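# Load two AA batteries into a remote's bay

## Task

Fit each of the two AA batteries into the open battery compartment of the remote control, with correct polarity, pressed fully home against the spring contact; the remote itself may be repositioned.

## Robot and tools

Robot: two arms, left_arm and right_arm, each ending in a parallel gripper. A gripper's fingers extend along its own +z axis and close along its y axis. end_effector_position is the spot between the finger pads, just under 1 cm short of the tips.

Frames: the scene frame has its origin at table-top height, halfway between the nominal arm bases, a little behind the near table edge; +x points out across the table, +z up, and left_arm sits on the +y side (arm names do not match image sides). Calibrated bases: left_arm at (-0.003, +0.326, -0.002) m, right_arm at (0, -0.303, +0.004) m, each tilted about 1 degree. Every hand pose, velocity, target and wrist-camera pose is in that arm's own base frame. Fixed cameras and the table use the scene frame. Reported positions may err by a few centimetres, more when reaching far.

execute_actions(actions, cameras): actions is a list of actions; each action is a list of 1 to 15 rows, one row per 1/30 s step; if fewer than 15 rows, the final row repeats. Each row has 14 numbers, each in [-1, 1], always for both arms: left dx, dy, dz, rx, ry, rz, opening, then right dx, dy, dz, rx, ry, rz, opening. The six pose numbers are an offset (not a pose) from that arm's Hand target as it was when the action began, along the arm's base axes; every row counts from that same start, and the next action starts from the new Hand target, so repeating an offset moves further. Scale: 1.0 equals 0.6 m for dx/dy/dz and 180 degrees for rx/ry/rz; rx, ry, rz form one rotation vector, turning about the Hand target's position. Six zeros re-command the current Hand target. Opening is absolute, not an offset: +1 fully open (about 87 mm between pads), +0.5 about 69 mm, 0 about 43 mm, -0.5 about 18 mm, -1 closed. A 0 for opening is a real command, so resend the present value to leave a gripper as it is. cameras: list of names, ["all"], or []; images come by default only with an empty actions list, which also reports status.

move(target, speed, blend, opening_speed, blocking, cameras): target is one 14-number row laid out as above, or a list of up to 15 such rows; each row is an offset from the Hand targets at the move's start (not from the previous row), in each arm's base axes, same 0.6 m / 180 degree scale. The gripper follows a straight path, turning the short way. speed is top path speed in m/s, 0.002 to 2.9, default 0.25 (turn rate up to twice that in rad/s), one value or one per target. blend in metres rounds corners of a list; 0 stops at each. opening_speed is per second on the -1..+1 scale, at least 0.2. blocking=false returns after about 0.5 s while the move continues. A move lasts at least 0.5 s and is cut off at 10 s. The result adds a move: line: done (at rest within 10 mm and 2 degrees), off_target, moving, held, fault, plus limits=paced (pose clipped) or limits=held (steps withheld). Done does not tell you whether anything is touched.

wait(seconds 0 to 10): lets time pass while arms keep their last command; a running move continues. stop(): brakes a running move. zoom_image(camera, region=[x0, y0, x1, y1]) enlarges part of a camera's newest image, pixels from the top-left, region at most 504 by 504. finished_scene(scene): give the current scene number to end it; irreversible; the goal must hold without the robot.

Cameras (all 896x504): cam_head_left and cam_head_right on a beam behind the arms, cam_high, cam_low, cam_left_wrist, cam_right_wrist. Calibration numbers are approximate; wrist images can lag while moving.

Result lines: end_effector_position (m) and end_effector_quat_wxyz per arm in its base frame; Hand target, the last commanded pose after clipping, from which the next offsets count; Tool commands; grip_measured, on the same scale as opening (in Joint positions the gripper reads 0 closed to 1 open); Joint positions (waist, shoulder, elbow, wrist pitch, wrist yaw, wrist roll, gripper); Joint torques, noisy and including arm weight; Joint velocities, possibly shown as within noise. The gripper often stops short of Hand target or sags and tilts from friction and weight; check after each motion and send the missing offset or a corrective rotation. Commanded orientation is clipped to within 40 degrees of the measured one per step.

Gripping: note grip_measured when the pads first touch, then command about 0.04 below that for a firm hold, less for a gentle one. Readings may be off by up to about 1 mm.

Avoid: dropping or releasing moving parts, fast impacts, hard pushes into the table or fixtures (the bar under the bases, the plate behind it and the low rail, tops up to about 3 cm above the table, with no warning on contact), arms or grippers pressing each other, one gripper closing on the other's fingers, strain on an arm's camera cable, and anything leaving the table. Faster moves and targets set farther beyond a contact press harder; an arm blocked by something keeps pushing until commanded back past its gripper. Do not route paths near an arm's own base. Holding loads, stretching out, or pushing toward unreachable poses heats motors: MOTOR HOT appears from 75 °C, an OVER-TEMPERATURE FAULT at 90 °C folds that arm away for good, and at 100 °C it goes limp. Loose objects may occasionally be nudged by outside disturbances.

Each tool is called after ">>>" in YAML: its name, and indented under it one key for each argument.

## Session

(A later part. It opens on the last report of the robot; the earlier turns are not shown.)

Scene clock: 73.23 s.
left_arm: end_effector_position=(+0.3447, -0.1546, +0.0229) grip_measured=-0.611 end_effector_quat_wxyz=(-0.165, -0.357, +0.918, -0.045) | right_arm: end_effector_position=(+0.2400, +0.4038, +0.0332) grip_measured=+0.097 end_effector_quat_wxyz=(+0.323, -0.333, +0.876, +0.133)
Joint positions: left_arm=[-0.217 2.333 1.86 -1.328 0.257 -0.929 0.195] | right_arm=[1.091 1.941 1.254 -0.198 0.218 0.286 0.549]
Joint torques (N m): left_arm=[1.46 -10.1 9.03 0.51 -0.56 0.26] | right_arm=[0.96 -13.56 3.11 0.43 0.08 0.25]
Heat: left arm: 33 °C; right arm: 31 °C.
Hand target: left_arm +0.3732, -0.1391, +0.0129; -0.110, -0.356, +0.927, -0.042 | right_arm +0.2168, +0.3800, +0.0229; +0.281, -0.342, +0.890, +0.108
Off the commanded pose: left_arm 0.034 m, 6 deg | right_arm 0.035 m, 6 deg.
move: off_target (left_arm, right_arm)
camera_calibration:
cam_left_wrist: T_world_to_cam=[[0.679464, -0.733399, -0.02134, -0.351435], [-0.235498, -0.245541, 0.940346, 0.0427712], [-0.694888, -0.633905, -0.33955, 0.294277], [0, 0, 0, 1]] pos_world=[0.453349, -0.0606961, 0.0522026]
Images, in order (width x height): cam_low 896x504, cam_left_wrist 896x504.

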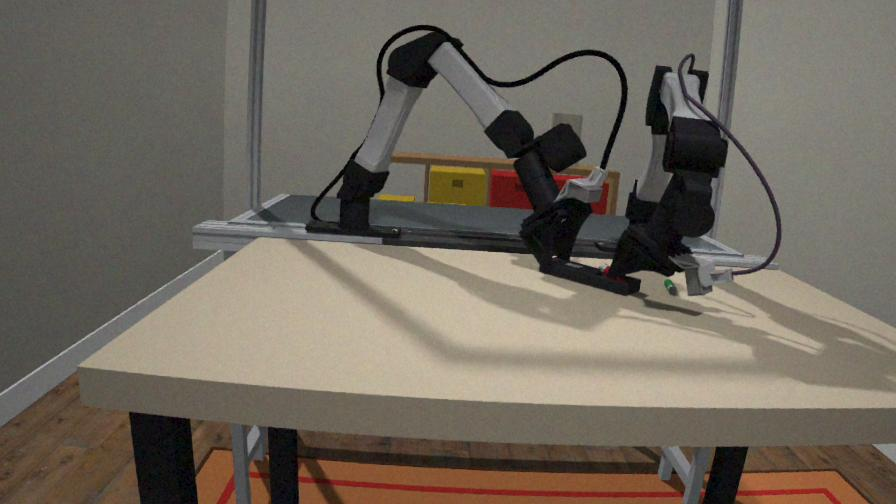

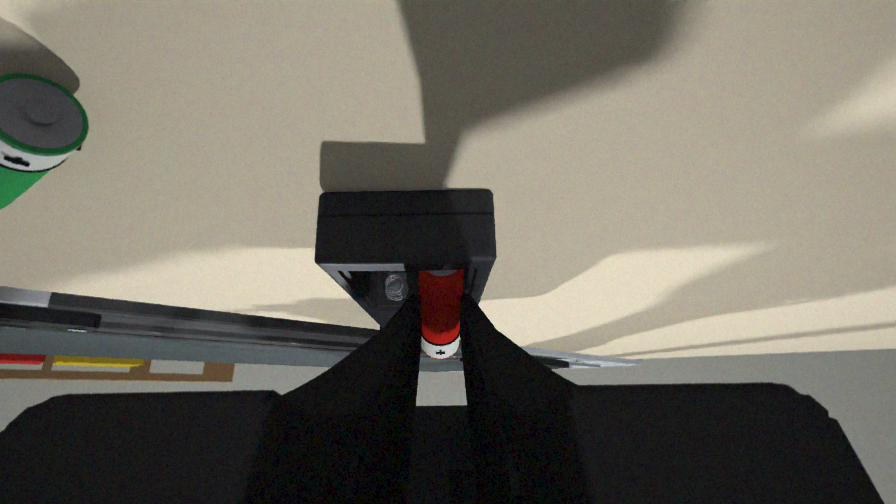

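>>> move:
  target:
    - [0.008,0.007,-0.002,0.04,-0.048,0,-0.7,0,0,0,0,0,0,0.0]
    - [0.008,0.007,-0.012,0.075,-0.088,0,-0.7,0,0,0,0,0,0,0.0]
  speed: 0.08
  cameras: ["cam_left_wrist","cam_low"]

>>> zoom_image:
  camera: "cam_left_wrist"
  region: [320, 200, 540, 430]

>>> zoom_image:
  camera: "cam_low"
  region: [570, 240, 650, 300]

Scene clock: 76.67 s.
left_arm: end_effector_position=(+0.3443, -0.1556, +0.0201) grip_measured=-0.611 end_effector_quat_wxyz=(-0.028, -0.347, +0.937, -0.005) | right_arm: end_effector_position=(+0.2400, +0.4037, +0.0331) grip_measured=+0.097 end_effector_quat_wxyz=(+0.323, -0.333, +0.876, +0.133)
Joint positions: left_arm=[-0.31 2.146 1.632 -1.095 0.043 -1.019 0.194] | right_arm=[1.091 1.941 1.253 -0.198 0.218 0.286 0.549]
Joint torques (N m): left_arm=[0.34 -10.36 4.89 1.37 -1.35 -0.04] | right_arm=[0.94 -13.56 3.18 0.42 0.08 0.24]
Heat: left arm: 34 °C; right arm: 32 °C.
Hand target: left_arm +0.3779, -0.1349, +0.0058; +0.061, -0.358, +0.932, +0.018 | right_arm +0.2168, +0.3800, +0.0229; +0.281, -0.342, +0.890, +0.108
Off the commanded pose: left_arm 0.042 m, 11 deg | right_arm 0.035 m, 6 deg.
move: off_target (left_arm, right_arm)
camera_calibration:
cam_left_wrist: T_world_to_cam=[[0.656306, -0.754468, 0.00633515, -0.34773], [-0.448439, -0.383314, 0.807448, 0.0996936], [-0.606765, -0.532774, -0.589905, 0.282863], [0, 0, 0, 1]] pos_world=[0.444556, -0.0734349, 0.0885681]
Images, in order (width x height): cam_low 896x504, cam_left_wrist 896x504.

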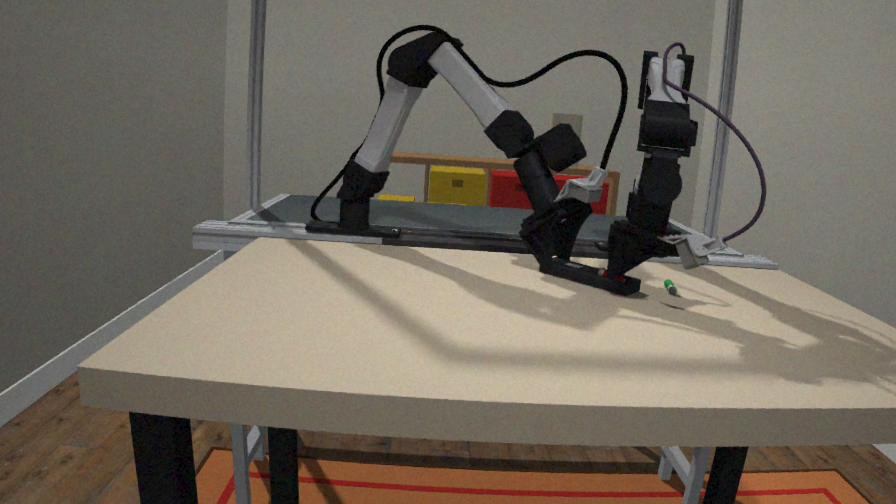

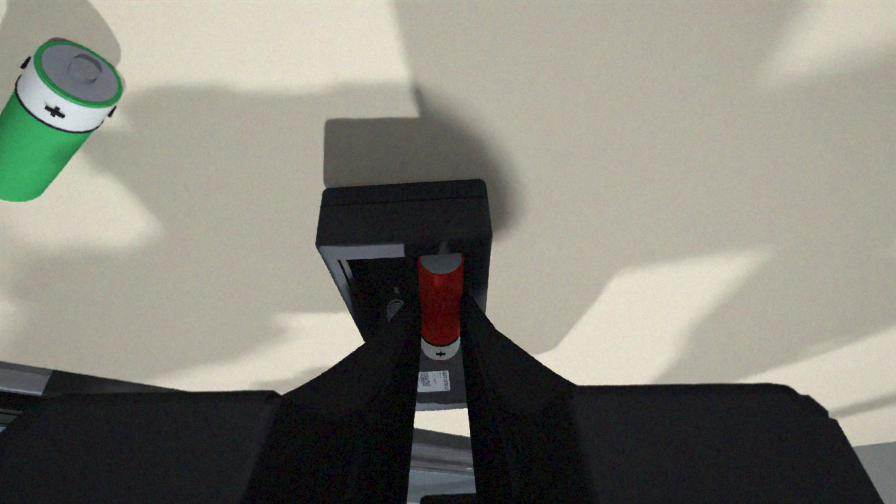

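Scaled by 2.191 from the camera's 896x504 image, which has a finer 1280x720 frame.

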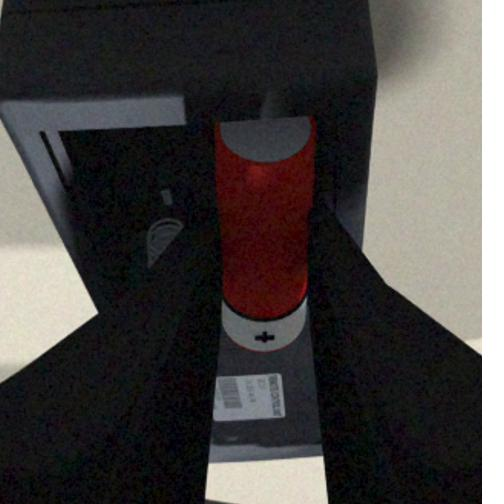

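Scaled by 6.300 from the camera's 896x504 image, which has a finer 1280x720 frame.

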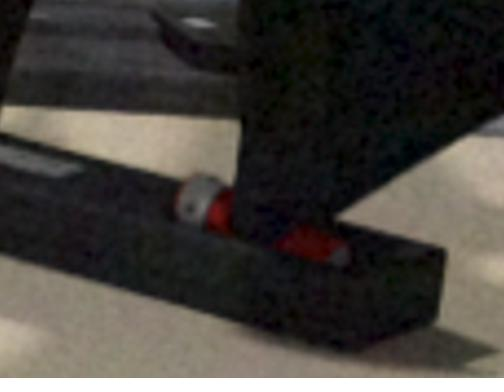

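>>> move:
  target:
    - [0.0,0.0,0.01,-0.075,0.088,0,-0.8,0,0,0,0,0,0,-0.05]
    - [0.02,0.017,0.006,-0.075,0.088,0,-0.8,-0.015,-0.013,0,0,0,0,-0.05]
  speed: 0.08
  cameras: ["cam_left_wrist","cam_low"]

>>> zoom_image:
  camera: "cam_left_wrist"
  region: [320, 150, 540, 380]

>>> zoom_image:
  camera: "cam_low"
  region: [570, 240, 650, 300]

Scene clock: 81.27 s.
left_arm: end_effector_position=(+0.3460, -0.1524, +0.0263) grip_measured=-0.611 end_effector_quat_wxyz=(-0.195, -0.353, +0.914, -0.045) | right_arm: end_effector_position=(+0.2357, +0.4023, +0.0348) grip_measured=+0.096 end_effector_quat_wxyz=(+0.333, -0.330, +0.872, +0.141)
Joint positions: left_arm=[-0.201 2.395 1.955 -1.42 0.284 -0.896 0.194] | right_arm=[1.1 1.913 1.206 -0.152 0.224 0.293 0.548]
Joint torques (N m): left_arm=[3.48 -10.37 9.91 0.76 -0.87 0.27] | right_arm=[1.2 -14 2.96 0.16 0.08 0.26]
Heat: left arm: 34 °C; right arm: 34 °C.
Hand target: left_arm +0.3899, -0.1247, +0.0093; -0.110, -0.356, +0.927, -0.042 | right_arm +0.2078, +0.3723, +0.0230; +0.281, -0.342, +0.890, +0.108
Off the commanded pose: left_arm 0.055 m, 10 deg | right_arm 0.043 m, 8 deg.
move: off_target (left_arm, right_arm)
camera_calibration:
cam_left_wrist: T_world_to_cam=[[0.671773, -0.739522, -0.0427602, -0.348392], [-0.18365, -0.222192, 0.957551, 0.0255943], [-0.717631, -0.635403, -0.285076, 0.303995], [0, 0, 0, 1]] pos_world=[0.456897, -0.0587975, 0.0472566]
Images, in order (width x height): cam_low 896x504, cam_left_wrist 896x504.

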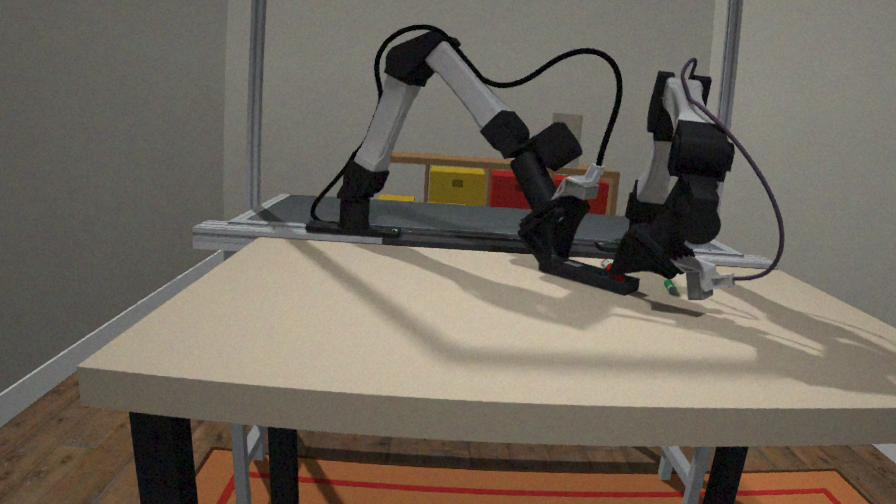

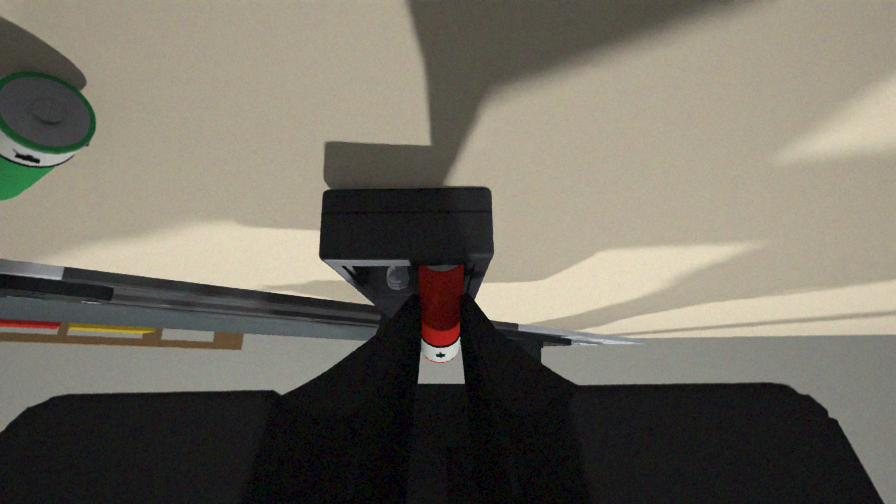

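Scaled by 2.191 from the camera's 896x504 image, which has a finer 1280x720 frame.

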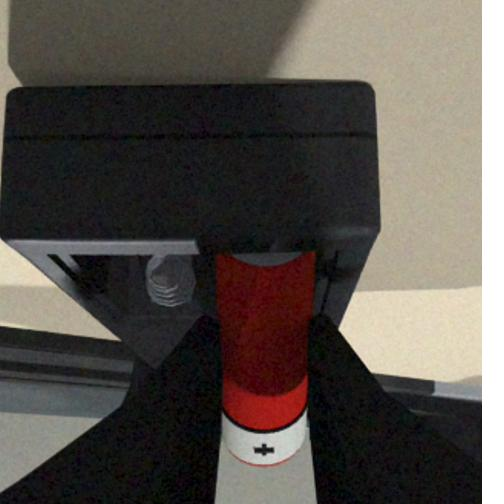

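Scaled by 6.300 from the camera's 896x504 image, which has a finer 1280x720 frame.

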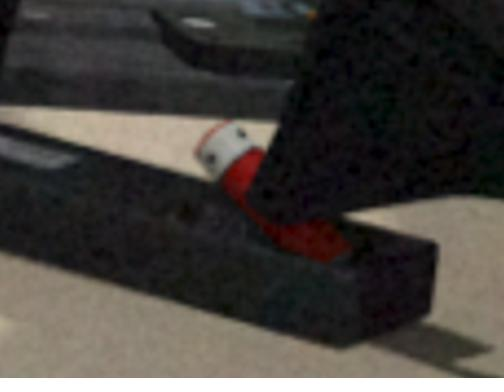

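>>> move:
  target:
    - [0.0,0.0,-0.005,0.06,-0.071,0,-0.8,0,0,0,0,0,0,-0.05]
    - [0.0,0.0,-0.015,0.1,-0.118,0,-0.8,0,0,0,0,0,0,-0.05]
  speed: 0.12
  cameras: ["cam_left_wrist","cam_low"]

>>> zoom_image:
  camera: "cam_left_wrist"
  region: [320, 200, 540, 430]

>>> zoom_image:
  camera: "cam_low"
  region: [570, 240, 650, 300]

Scene clock: 84.63 s.
left_arm: end_effector_position=(+0.3437, -0.1538, +0.0204) grip_measured=-0.613 end_effector_quat_wxyz=(+0.003, -0.342, +0.940, +0.006) | right_arm: end_effector_position=(+0.2353, +0.4032, +0.0352) grip_measured=+0.096 end_effector_quat_wxyz=(+0.334, -0.330, +0.871, +0.143)
Joint positions: left_arm=[-0.332 2.107 1.585 -1.051 -0.013 -1.03 0.193] | right_arm=[1.101 1.913 1.206 -0.149 0.224 0.293 0.548]
Joint torques (N m): left_arm=[1.17 -9.2 4.67 1.75 -1.8 0.02] | right_arm=[1.13 -13.98 2.95 0.15 0.08 0.25]
Heat: left arm: 34 °C; right arm: 35 °C.
Hand target: left_arm +0.3899, -0.1247, +0.0003; +0.119, -0.355, +0.926, +0.038 | right_arm +0.2078, +0.3723, +0.0230; +0.281, -0.342, +0.890, +0.108
Off the commanded pose: left_arm 0.058 m, 14 deg | right_arm 0.043 m, 8 deg.
move: off_target (left_arm, right_arm)
camera_calibration:
cam_left_wrist: T_world_to_cam=[[0.647041, -0.762421, 0.00717823, -0.344128], [-0.493302, -0.411433, 0.766405, 0.111713], [-0.58137, -0.499436, -0.642318, 0.2811], [0, 0, 0, 1]] pos_world=[0.441197, -0.0760167, 0.0974086]
Images, in order (width x height): cam_low 896x504, cam_left_wrist 896x504.

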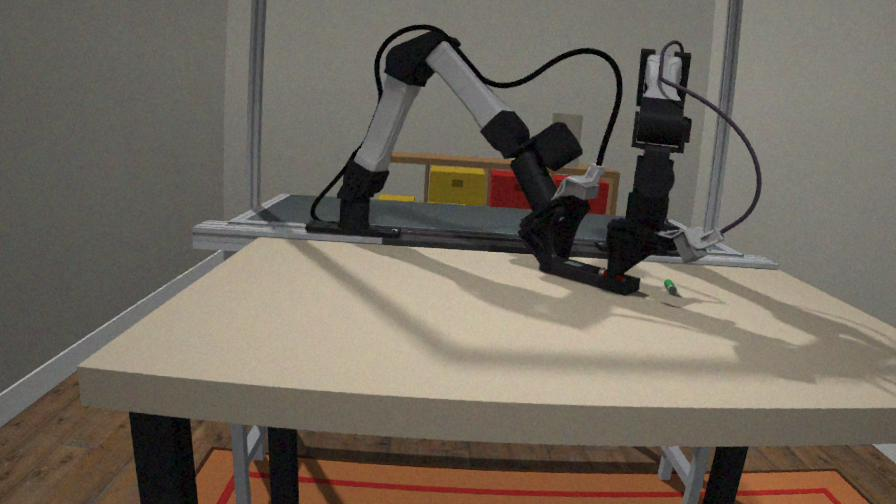

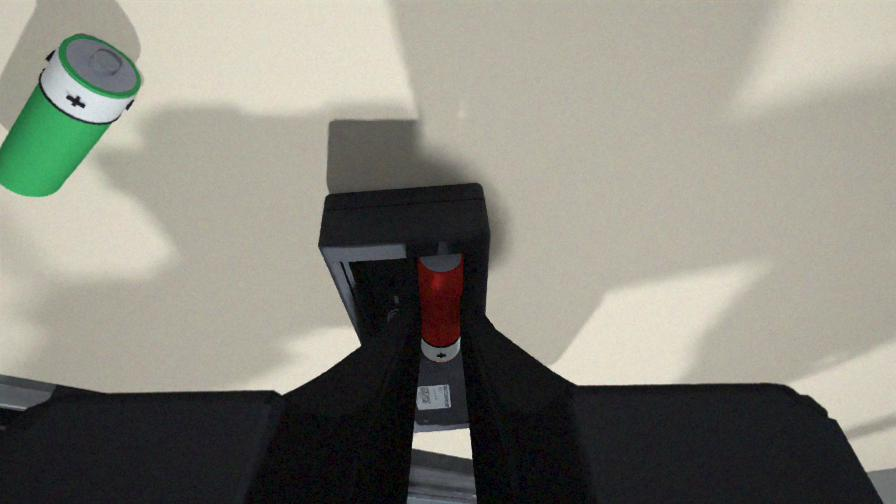

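Scaled by 2.191 from the camera's 896x504 image, which has a finer 1280x720 frame.

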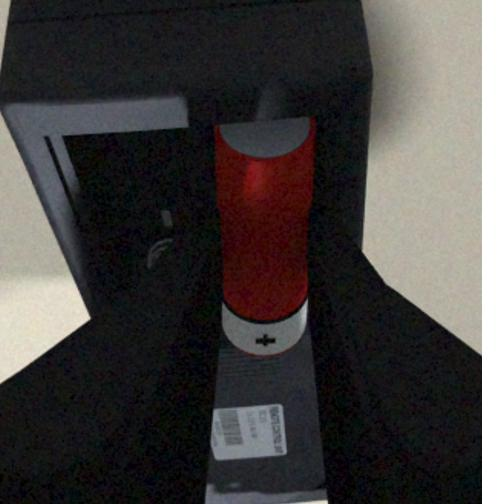

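Scaled by 6.300 from the camera's 896x504 image, which has a finer 1280x720 frame.

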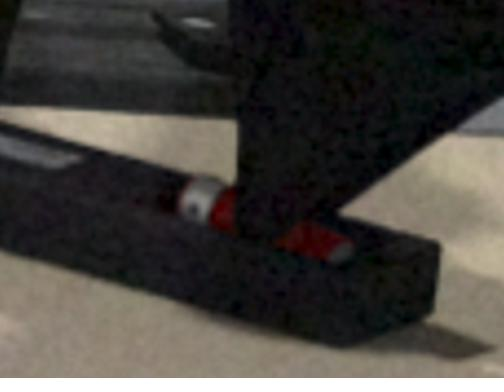

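>>> move:
  target: [-0.07,-0.043,0.02,-0.035,0.041,0,-0.7,0.04,0.044,0,0,0,0,0]
  speed: 0.05
  cameras: ["cam_left_wrist","cam_low"]

>>> zoom_image:
  camera: "cam_left_wrist"
  region: [320, 200, 540, 430]

>>> zoom_image:
  camera: "cam_low"
  region: [570, 240, 650, 300]

Scene clock: 86.90 s.
left_arm: end_effector_position=(+0.3391, -0.1570, +0.0203) grip_measured=-0.613 end_effector_quat_wxyz=(+0.007, -0.353, +0.935, -0.004) | right_arm: end_effector_position=(+0.2360, +0.4047, +0.0328) grip_measured=+0.094 end_effector_quat_wxyz=(+0.307, -0.339, +0.882, +0.119)
Joint positions: left_arm=[-0.338 2.074 1.534 -1.015 -0.004 -1.06 0.194] | right_arm=[1.101 1.965 1.31 -0.278 0.224 0.293 0.547]
Joint torques (N m): left_arm=[-1.17 -9.87 4.34 0.87 -0.59 -0.02] | right_arm=[-1.03 -8.84 7.97 0.81 -0.08 0.08]
Heat: left arm: 35 °C; right arm: 35 °C.
Hand target: left_arm +0.3478, -0.1504, +0.0123; +0.040, -0.358, +0.933, +0.010 | right_arm +0.2317, +0.3986, +0.0230; +0.281, -0.342, +0.890, +0.108
Off the commanded pose: left_arm 0.014 m, 4 deg | right_arm 0.012 m, 3 deg.
move: off_target (left_arm, right_arm)
camera_calibration:
cam_left_wrist: T_world_to_cam=[[0.665177, -0.746164, 0.0278942, -0.347554], [-0.494326, -0.41206, 0.765408, 0.108501], [-0.559626, -0.522921, -0.642941, 0.265759], [0, 0, 0, 1]] pos_world=[0.433545, -0.0756535, 0.0975146]
Images, in order (width x height): cam_low 896x504, cam_left_wrist 896x504.

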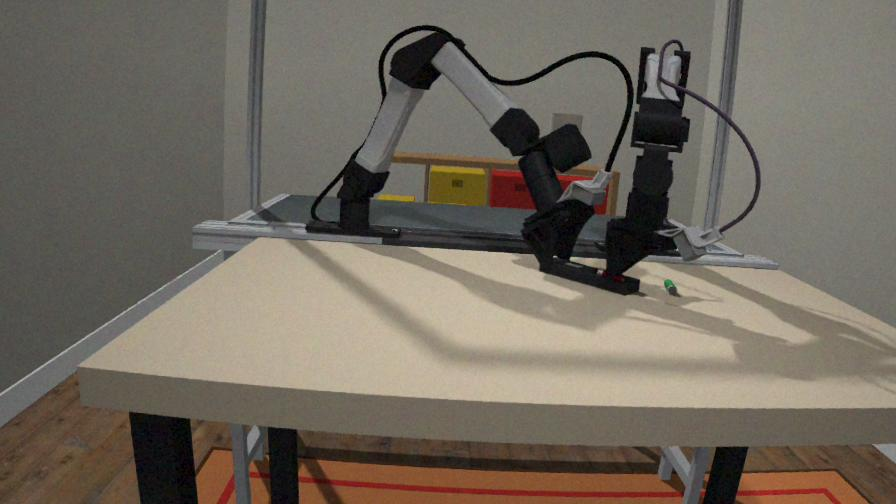

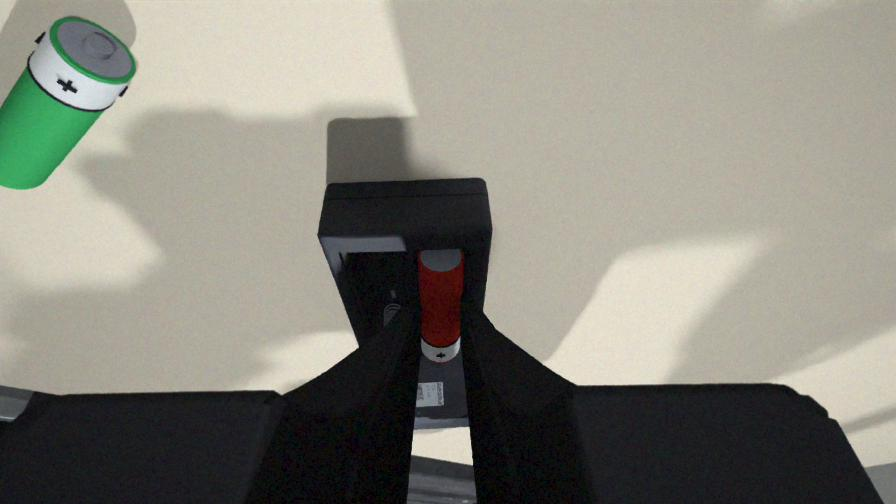

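Scaled by 2.191 from the camera's 896x504 image, which has a finer 1280x720 frame.

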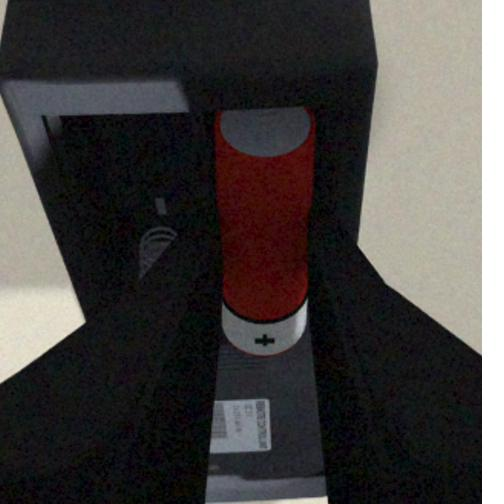

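Scaled by 6.300 from the camera's 896x504 image, which has a finer 1280x720 frame.

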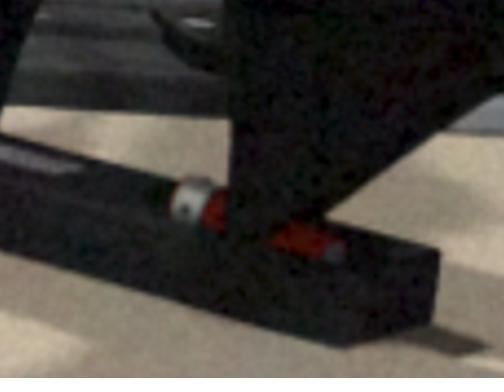

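>>> move:
  target:
    - [-0.012,-0.01,0.004,-0.01,0.012,0,-0.7,0,0,0,0,0,0,0]
    - [-0.012,-0.01,0.004,-0.01,0.012,0,-0.45,0,0,0,0,0,0,0]
    - [-0.012,-0.01,0.09,-0.01,0.012,0,-0.45,0,0,0,0,0,0,0]
  speed: 0.06
  opening_speed: 0.3
  cameras: ["cam_left_wrist","cam_low"]

>>> zoom_image:
  camera: "cam_left_wrist"
  region: [320, 50, 540, 330]

>>> zoom_image:
  camera: "cam_low"
  region: [570, 240, 650, 300]

Scene clock: 90.53 s.
left_arm: end_effector_position=(+0.3314, -0.1530, +0.0483) grip_measured=-0.450 end_effector_quat_wxyz=(-0.009, -0.355, +0.935, +0.016) | right_arm: end_effector_position=(+0.2360, +0.4047, +0.0326) grip_measured=+0.094 end_effector_quat_wxyz=(+0.307, -0.339, +0.882, +0.118)
Joint positions: left_arm=[-0.338 2.063 1.628 -1.171 -0.012 -1.064 0.275] | right_arm=[1.101 1.966 1.31 -0.278 0.224 0.293 0.547]
Joint torques (N m): left_arm=[-1.36 -12.51 9.01 0.19 -0.12 0] | right_arm=[-1.01 -8.84 7.91 0.81 -0.09 0.08]
Heat: left arm: 35 °C; right arm: 34 °C.
Hand target: left_arm +0.3407, -0.1565, +0.0663; +0.016, -0.358, +0.933, +0.001 | right_arm +0.2317, +0.3986, +0.0229; +0.281, -0.342, +0.890, +0.108
Off the commanded pose: left_arm 0.020 m, 3 deg | right_arm 0.012 m, 3 deg.
move: off_target (left_arm, right_arm)
camera_calibration:
cam_left_wrist: T_world_to_cam=[[0.668401, -0.743536, -0.0198671, -0.338641], [-0.457976, -0.43245, 0.776689, 0.0692066], [-0.586087, -0.510041, -0.629571, 0.291704], [0, 0, 0, 1]] pos_world=[0.429007, -0.0730823, 0.123169]
Images, in order (width x height): cam_low 896x504, cam_left_wrist 896x504.

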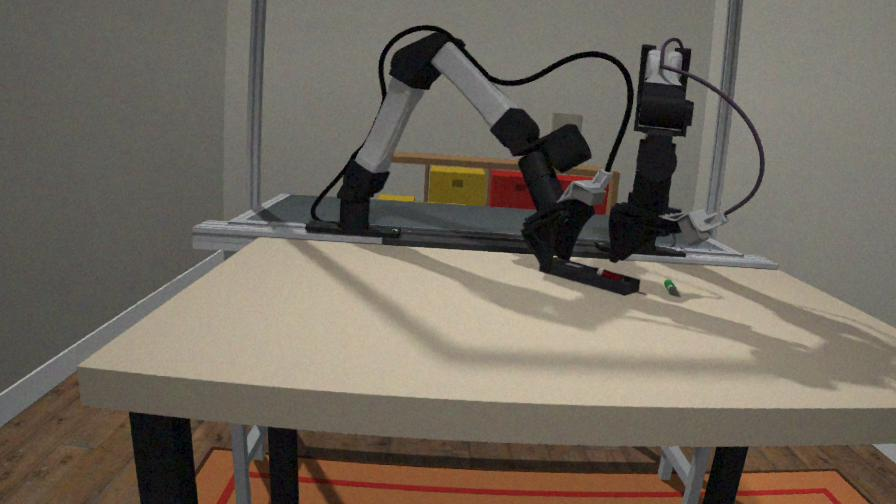

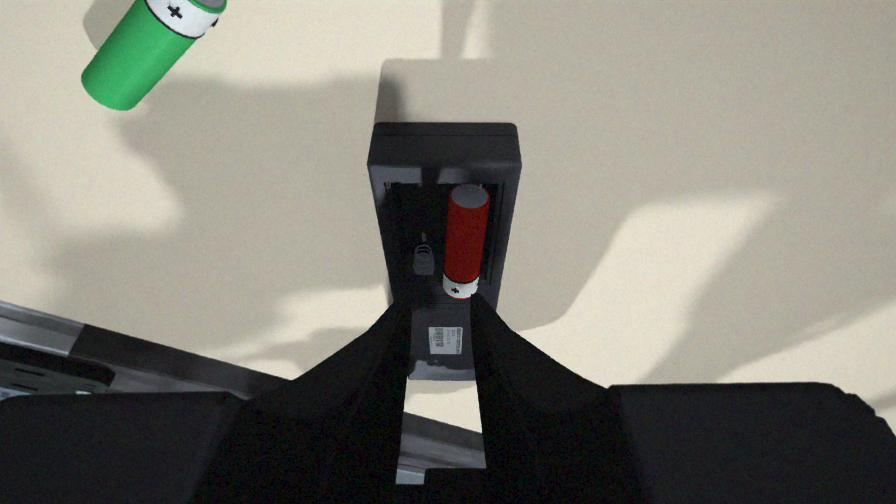

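Scaled by 1.800 from the camera's 896x504 image, which has a finer 1280x720 frame.

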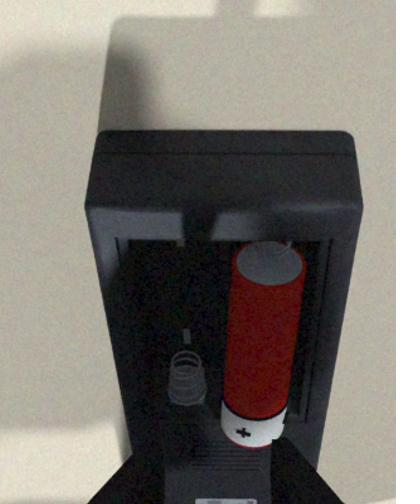

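Scaled by 6.300 from the camera's 896x504 image, which has a finer 1280x720 frame.

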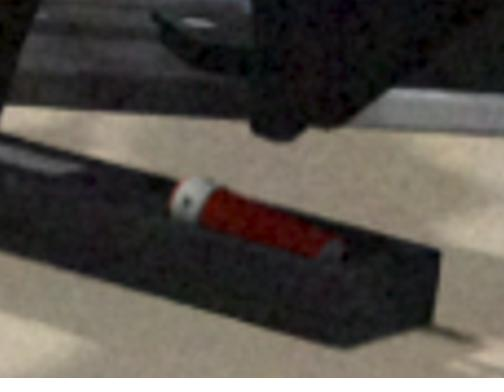

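>>> move:
  target:
    - [0,0,0.06,0,0,0,-0.45,0,0,0,0,0,0,0]
    - [0.003,0,0.06,-0.0742,0.0048,-0.509,1,0,0,0,0,0,0,0]
  speed: 0.2
  cameras: ["cam_left_wrist","cam_low","cam_high"]

>>> zoom_image:
  camera: "cam_low"
  region: [540, 160, 720, 300]

Scene clock: 99.37 s.
left_arm: end_effector_position=(+0.3386, -0.1494, +0.1011) grip_measured=+0.992 end_effector_quat_wxyz=(-0.038, +0.407, +0.907, -0.100) | right_arm: end_effector_position=(+0.2360, +0.4047, +0.0326) grip_measured=+0.094 end_effector_quat_wxyz=(+0.307, -0.339, +0.882, +0.118)
Joint positions: left_arm=[-0.374 2.208 2.052 -1.502 0.196 0.478 0.996] | right_arm=[1.101 1.966 1.31 -0.278 0.224 0.293 0.547]
Joint torques (N m): left_arm=[-1.72 -9.57 9.06 0.15 0.3 0.32] | right_arm=[-1.05 -8.84 7.94 0.81 -0.08 0.09]
Heat: left arm: 35 °C; right arm: 34 °C.
Hand target: left_arm +0.3425, -0.1564, +0.1023; -0.031, +0.418, +0.902, -0.106 | right_arm +0.2317, +0.3986, +0.0229; +0.281, -0.342, +0.890, +0.108
Off the commanded pose: left_arm 0.008 m, 2 deg | right_arm 0.012 m, 3 deg.
move: off_target (right_arm)
camera_calibration:
cam_left_wrist: T_world_to_cam=[[-0.723942, -0.651051, 0.228123, 0.120471], [-0.299822, 0.59475, 0.745909, 0.136033], [-0.621301, 0.471598, -0.625764, 0.489108], [0, 0, 0, 1]] pos_world=[0.431883, -0.233135, 0.177116]
Images, in order (width x height): cam_high 896x504, cam_low 896x504, cam_left_wrist 896x504.

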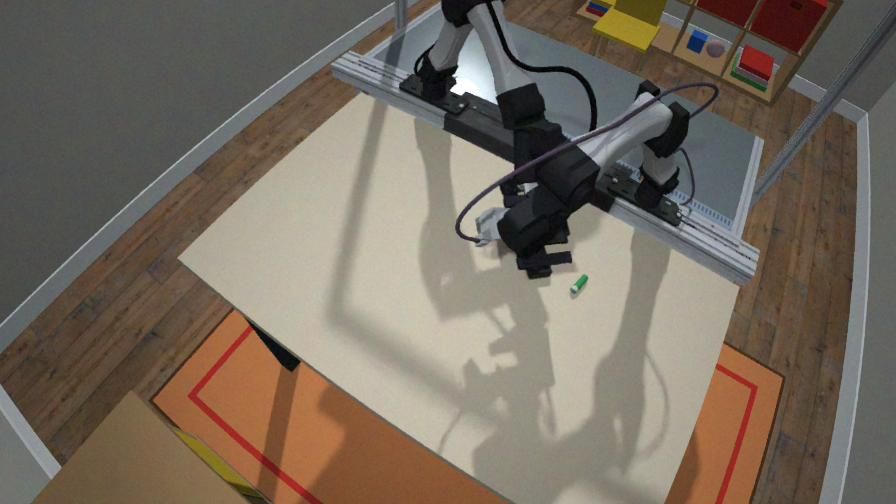

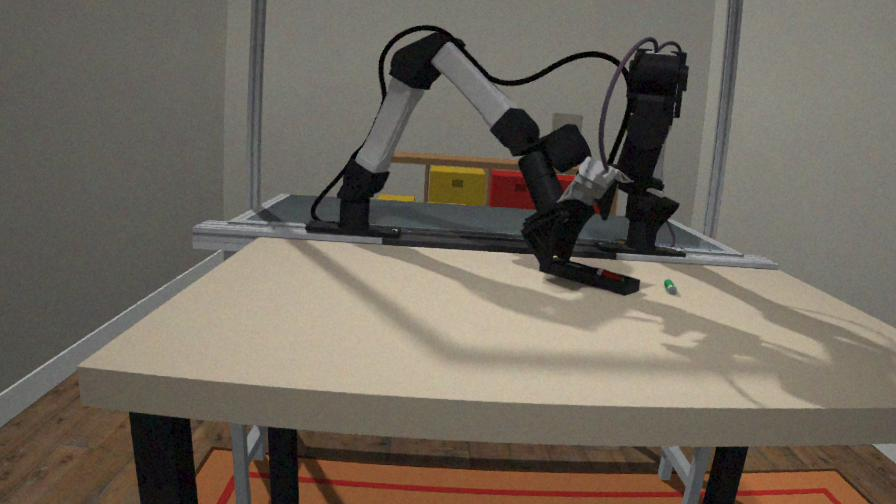

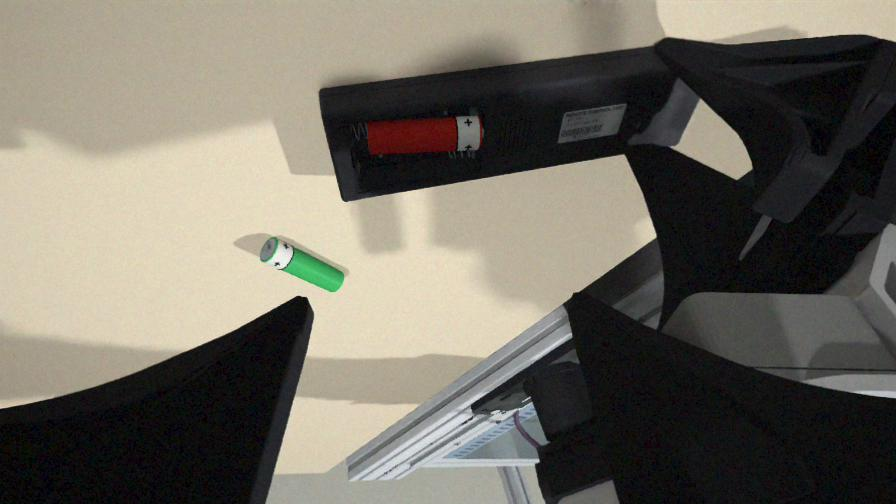

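Scaled by 2.800 from the camera's 896x504 image, which has a finer 1280x720 frame.

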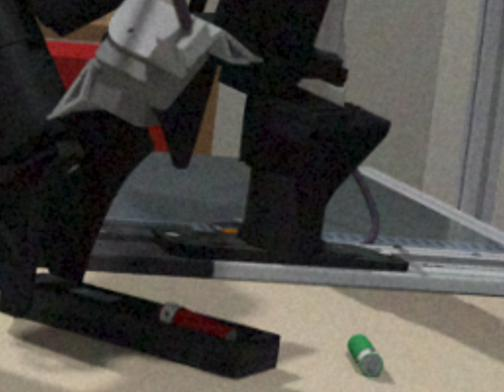

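>>> zoom_image:
  camera: "cam_left_wrist"
  region: [310, 80, 540, 210]

Scaled by 2.191 from the camera's 896x504 image, which has a finer 1280x720 frame.

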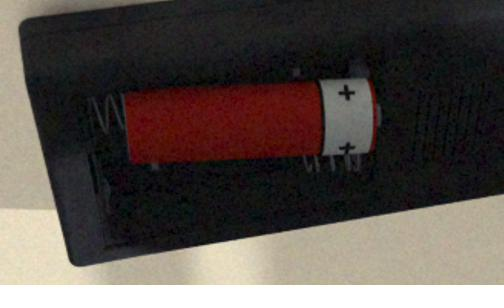

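>>> move:
  target:
    - [0,0,0,0,0,0,1,0.007,0.01,0.012,0,0,0,0.4]
    - [0,0,0,0,0,0,1,-0.09,-0.08,0.2,0,0,0,0.4]
    - [0,0,0,0,0,0,1,0.0,-0.4,0.25,0,0,0,0.4]
  speed: [0.05,0.12,0.25]
  opening_speed: 0.5
  cameras: ["cam_left_wrist","cam_low","cam_head_left"]

>>> zoom_image:
  camera: "cam_left_wrist"
  region: [280, 40, 600, 240]

Scene clock: 104.43 s.
left_arm: end_effector_position=(+0.3389, -0.1490, +0.1010) grip_measured=+0.992 end_effector_quat_wxyz=(-0.038, +0.412, +0.905, -0.100) | right_arm: end_effector_position=(+0.2370, +0.1622, +0.1743) grip_measured=+0.400 end_effector_quat_wxyz=(+0.288, -0.337, +0.890, +0.106)
Joint positions: left_arm=[-0.374 2.208 2.052 -1.503 0.196 0.49 0.996] | right_arm=[0.566 1.211 1.133 -0.874 -0.086 -0.13 0.7]
Joint torques (N m): left_arm=[-1.72 -9.51 9.13 0.15 0.3 0.18] | right_arm=[-1.2 -5 6 1.1 -0.14 -0.1]
Heat: left arm: 36 °C; right arm: 34 °C.
Hand target: left_arm +0.3425, -0.1564, +0.1023; -0.031, +0.418, +0.902, -0.106 | right_arm +0.2317, +0.1586, +0.1729; +0.281, -0.342, +0.890, +0.108
Off the commanded pose: left_arm 0.008 m, 1 deg | right_arm 0.007 m, 1 deg.
move: done
camera_calibration:
cam_left_wrist: T_world_to_cam=[[-0.731999, -0.641944, 0.228222, 0.125015], [-0.293737, 0.599605, 0.744441, 0.134772], [-0.614732, 0.477893, -0.627473, 0.48796], [0, 0, 0, 1]] pos_world=[0.431063, -0.23375, 0.17732]
Images, in order (width x height): cam_head_left 896x504, cam_low 896x504, cam_left_wrist 896x504.

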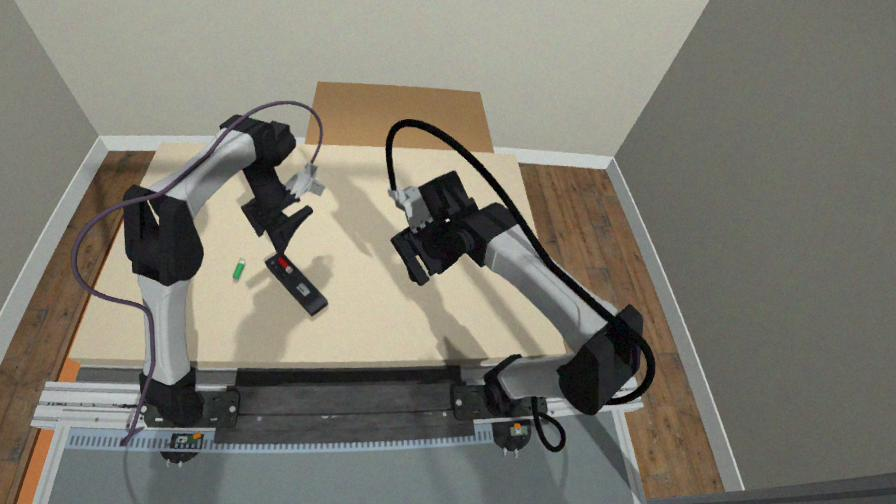

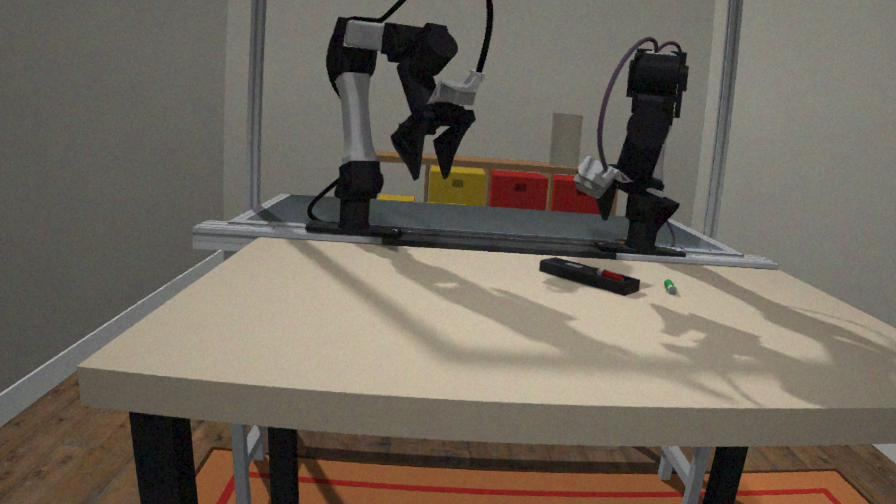

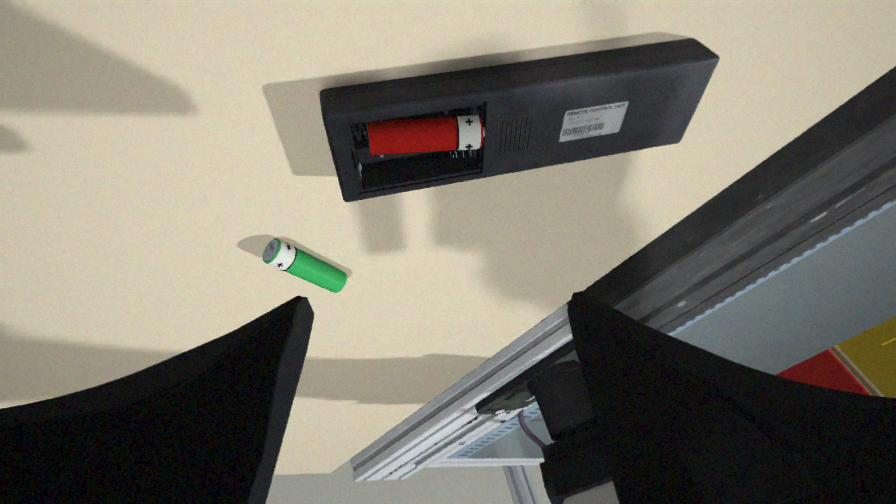

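Scaled by 1.575 from the camera's 896x504 image, which has a finer 1280x720 frame.

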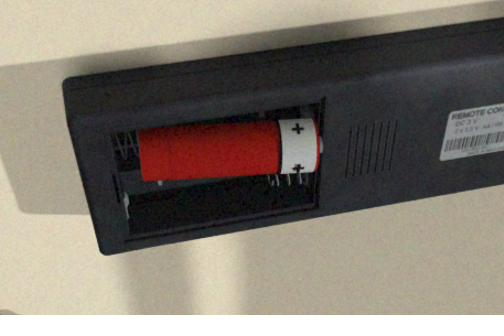

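>>> move:
  target: [0.006,-0.012,-0.1,0,0,0,1,0,0,0,0,0,0,0.4]
  speed: 0.12
  cameras: ["cam_left_wrist","cam_low"]

>>> zoom_image:
  camera: "cam_low"
  region: [540, 200, 680, 310]

Scene clock: 106.43 s.
left_arm: end_effector_position=(+0.3455, -0.1567, +0.0466) grip_measured=+0.992 end_effector_quat_wxyz=(-0.035, +0.418, +0.902, -0.100) | right_arm: end_effector_position=(+0.2369, +0.1623, +0.1743) grip_measured=+0.400 end_effector_quat_wxyz=(+0.288, -0.337, +0.890, +0.106)
Joint positions: left_arm=[-0.386 2.247 1.901 -1.306 0.197 0.49 0.996] | right_arm=[0.566 1.211 1.133 -0.874 -0.087 -0.131 0.7]
Joint torques (N m): left_arm=[-1.76 -10.39 6.17 0.38 0.29 0.05] | right_arm=[-1.17 -5.03 6.01 1.11 -0.18 -0.12]
Heat: left arm: 36 °C; right arm: 34 °C.
Hand target: left_arm +0.3461, -0.1637, +0.0423; -0.031, +0.418, +0.902, -0.106 | right_arm +0.2317, +0.1587, +0.1730; +0.281, -0.342, +0.890, +0.108
Off the commanded pose: left_arm 0.008 m, 1 deg | right_arm 0.007 m, 1 deg.
move: done
camera_calibration:
cam_left_wrist: T_world_to_cam=[[-0.740779, -0.632455, 0.226379, 0.141925], [-0.291071, 0.605926, 0.740359, 0.18216], [-0.605413, 0.48255, -0.632946, 0.459324], [0, 0, 0, 1]] pos_world=[0.436237, -0.242261, 0.123734]
Images, in order (width x height): cam_low 896x504, cam_left_wrist 896x504.

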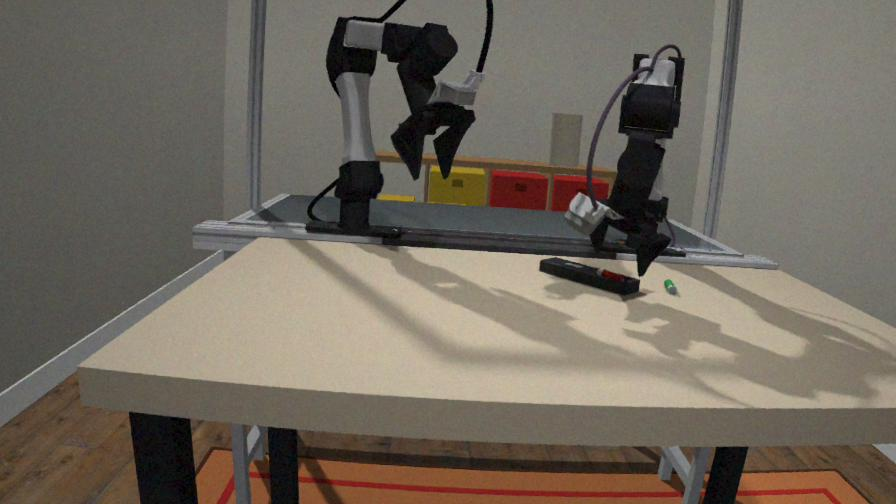

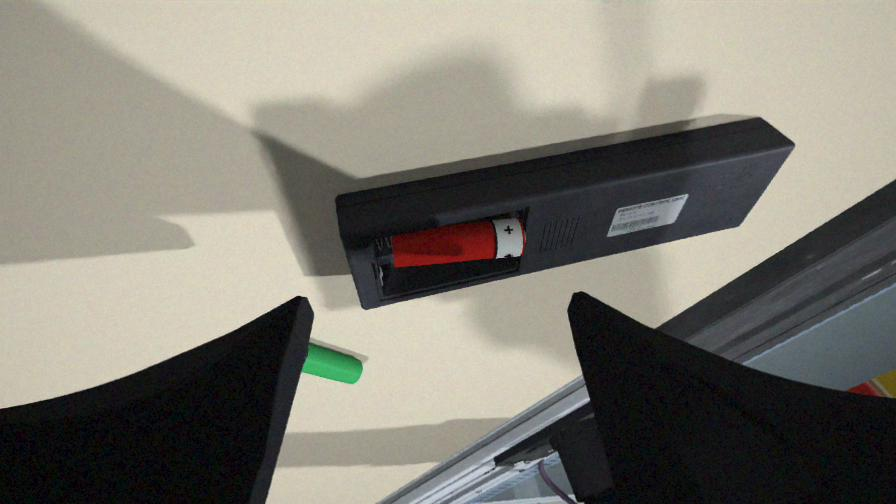

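Scaled by 3.600 from the camera's 896x504 image, which has a finer 1280x720 frame.

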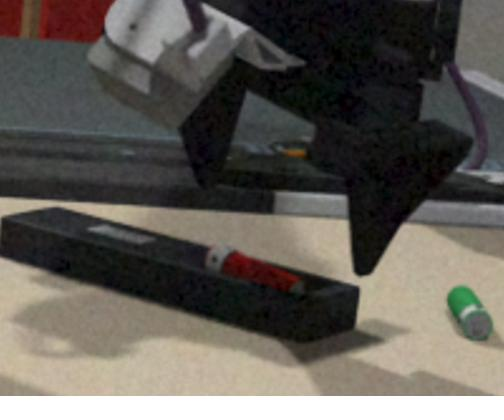

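>>> move:
  target:
    - [-0.01,-0.009,0.01,0,0,0,1,0,0,0,0,0,0,0.4]
    - [-0.01,-0.009,-0.025,0,0,0,1,0,0,0,0,0,0,0.4]
  speed: 0.1
  cameras: ["cam_left_wrist","cam_low"]

>>> zoom_image:
  camera: "cam_low"
  region: [540, 200, 680, 310]

Scene clock: 108.47 s.
left_arm: end_effector_position=(+0.3396, -0.1628, +0.0298) grip_measured=+0.992 end_effector_quat_wxyz=(-0.037, +0.420, +0.901, -0.101) | right_arm: end_effector_position=(+0.2369, +0.1623, +0.1743) grip_measured=+0.400 end_effector_quat_wxyz=(+0.288, -0.337, +0.890, +0.106)
Joint positions: left_arm=[-0.404 2.247 1.833 -1.239 0.199 0.476 0.996] | right_arm=[0.566 1.211 1.133 -0.874 -0.087 -0.131 0.7]
Joint torques (N m): left_arm=[-1.62 -10.78 5.94 0.37 0.28 0] | right_arm=[-1.2 -4.98 6.02 1.1 -0.18 -0.12]
Heat: left arm: 36 °C; right arm: 34 °C.
Hand target: left_arm +0.3401, -0.1690, +0.0273; -0.031, +0.418, +0.902, -0.106 | right_arm +0.2317, +0.1587, +0.1730; +0.281, -0.342, +0.890, +0.108
Off the commanded pose: left_arm 0.007 m, 1 deg | right_arm 0.007 m, 1 deg.
move: done
camera_calibration:
cam_left_wrist: T_world_to_cam=[[-0.743278, -0.62881, 0.228334, 0.138945], [-0.285382, 0.606736, 0.741909, 0.194671], [-0.605058, 0.486282, -0.630424, 0.448559], [0, 0, 0, 1]] pos_world=[0.430235, -0.24887, 0.106628]
Images, in order (width x height): cam_low 896x504, cam_left_wrist 896x504.

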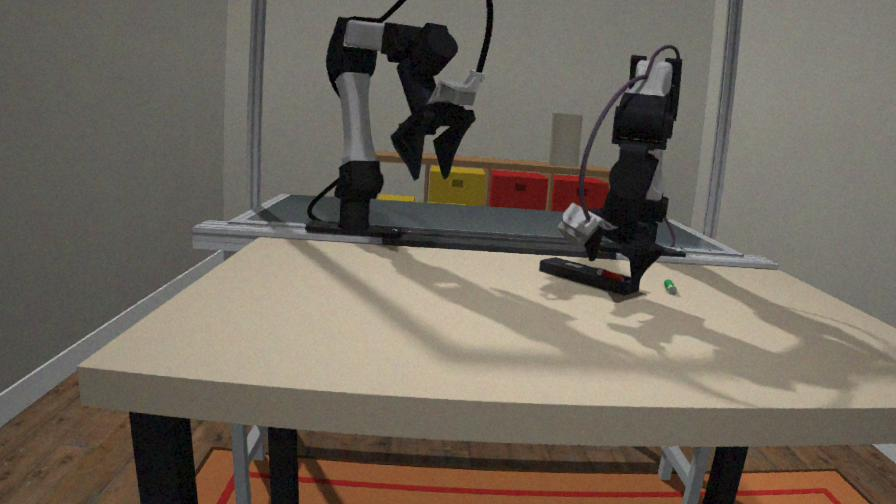

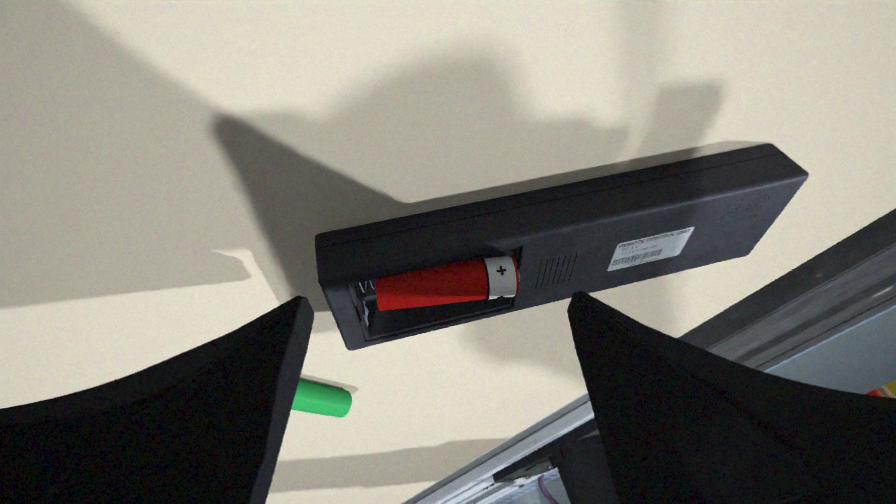

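Scaled by 3.600 from the camera's 896x504 image, which has a finer 1280x720 frame.

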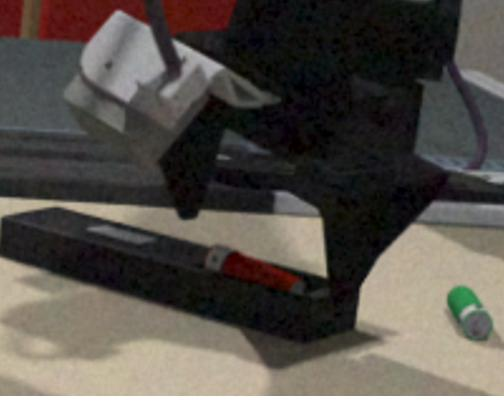

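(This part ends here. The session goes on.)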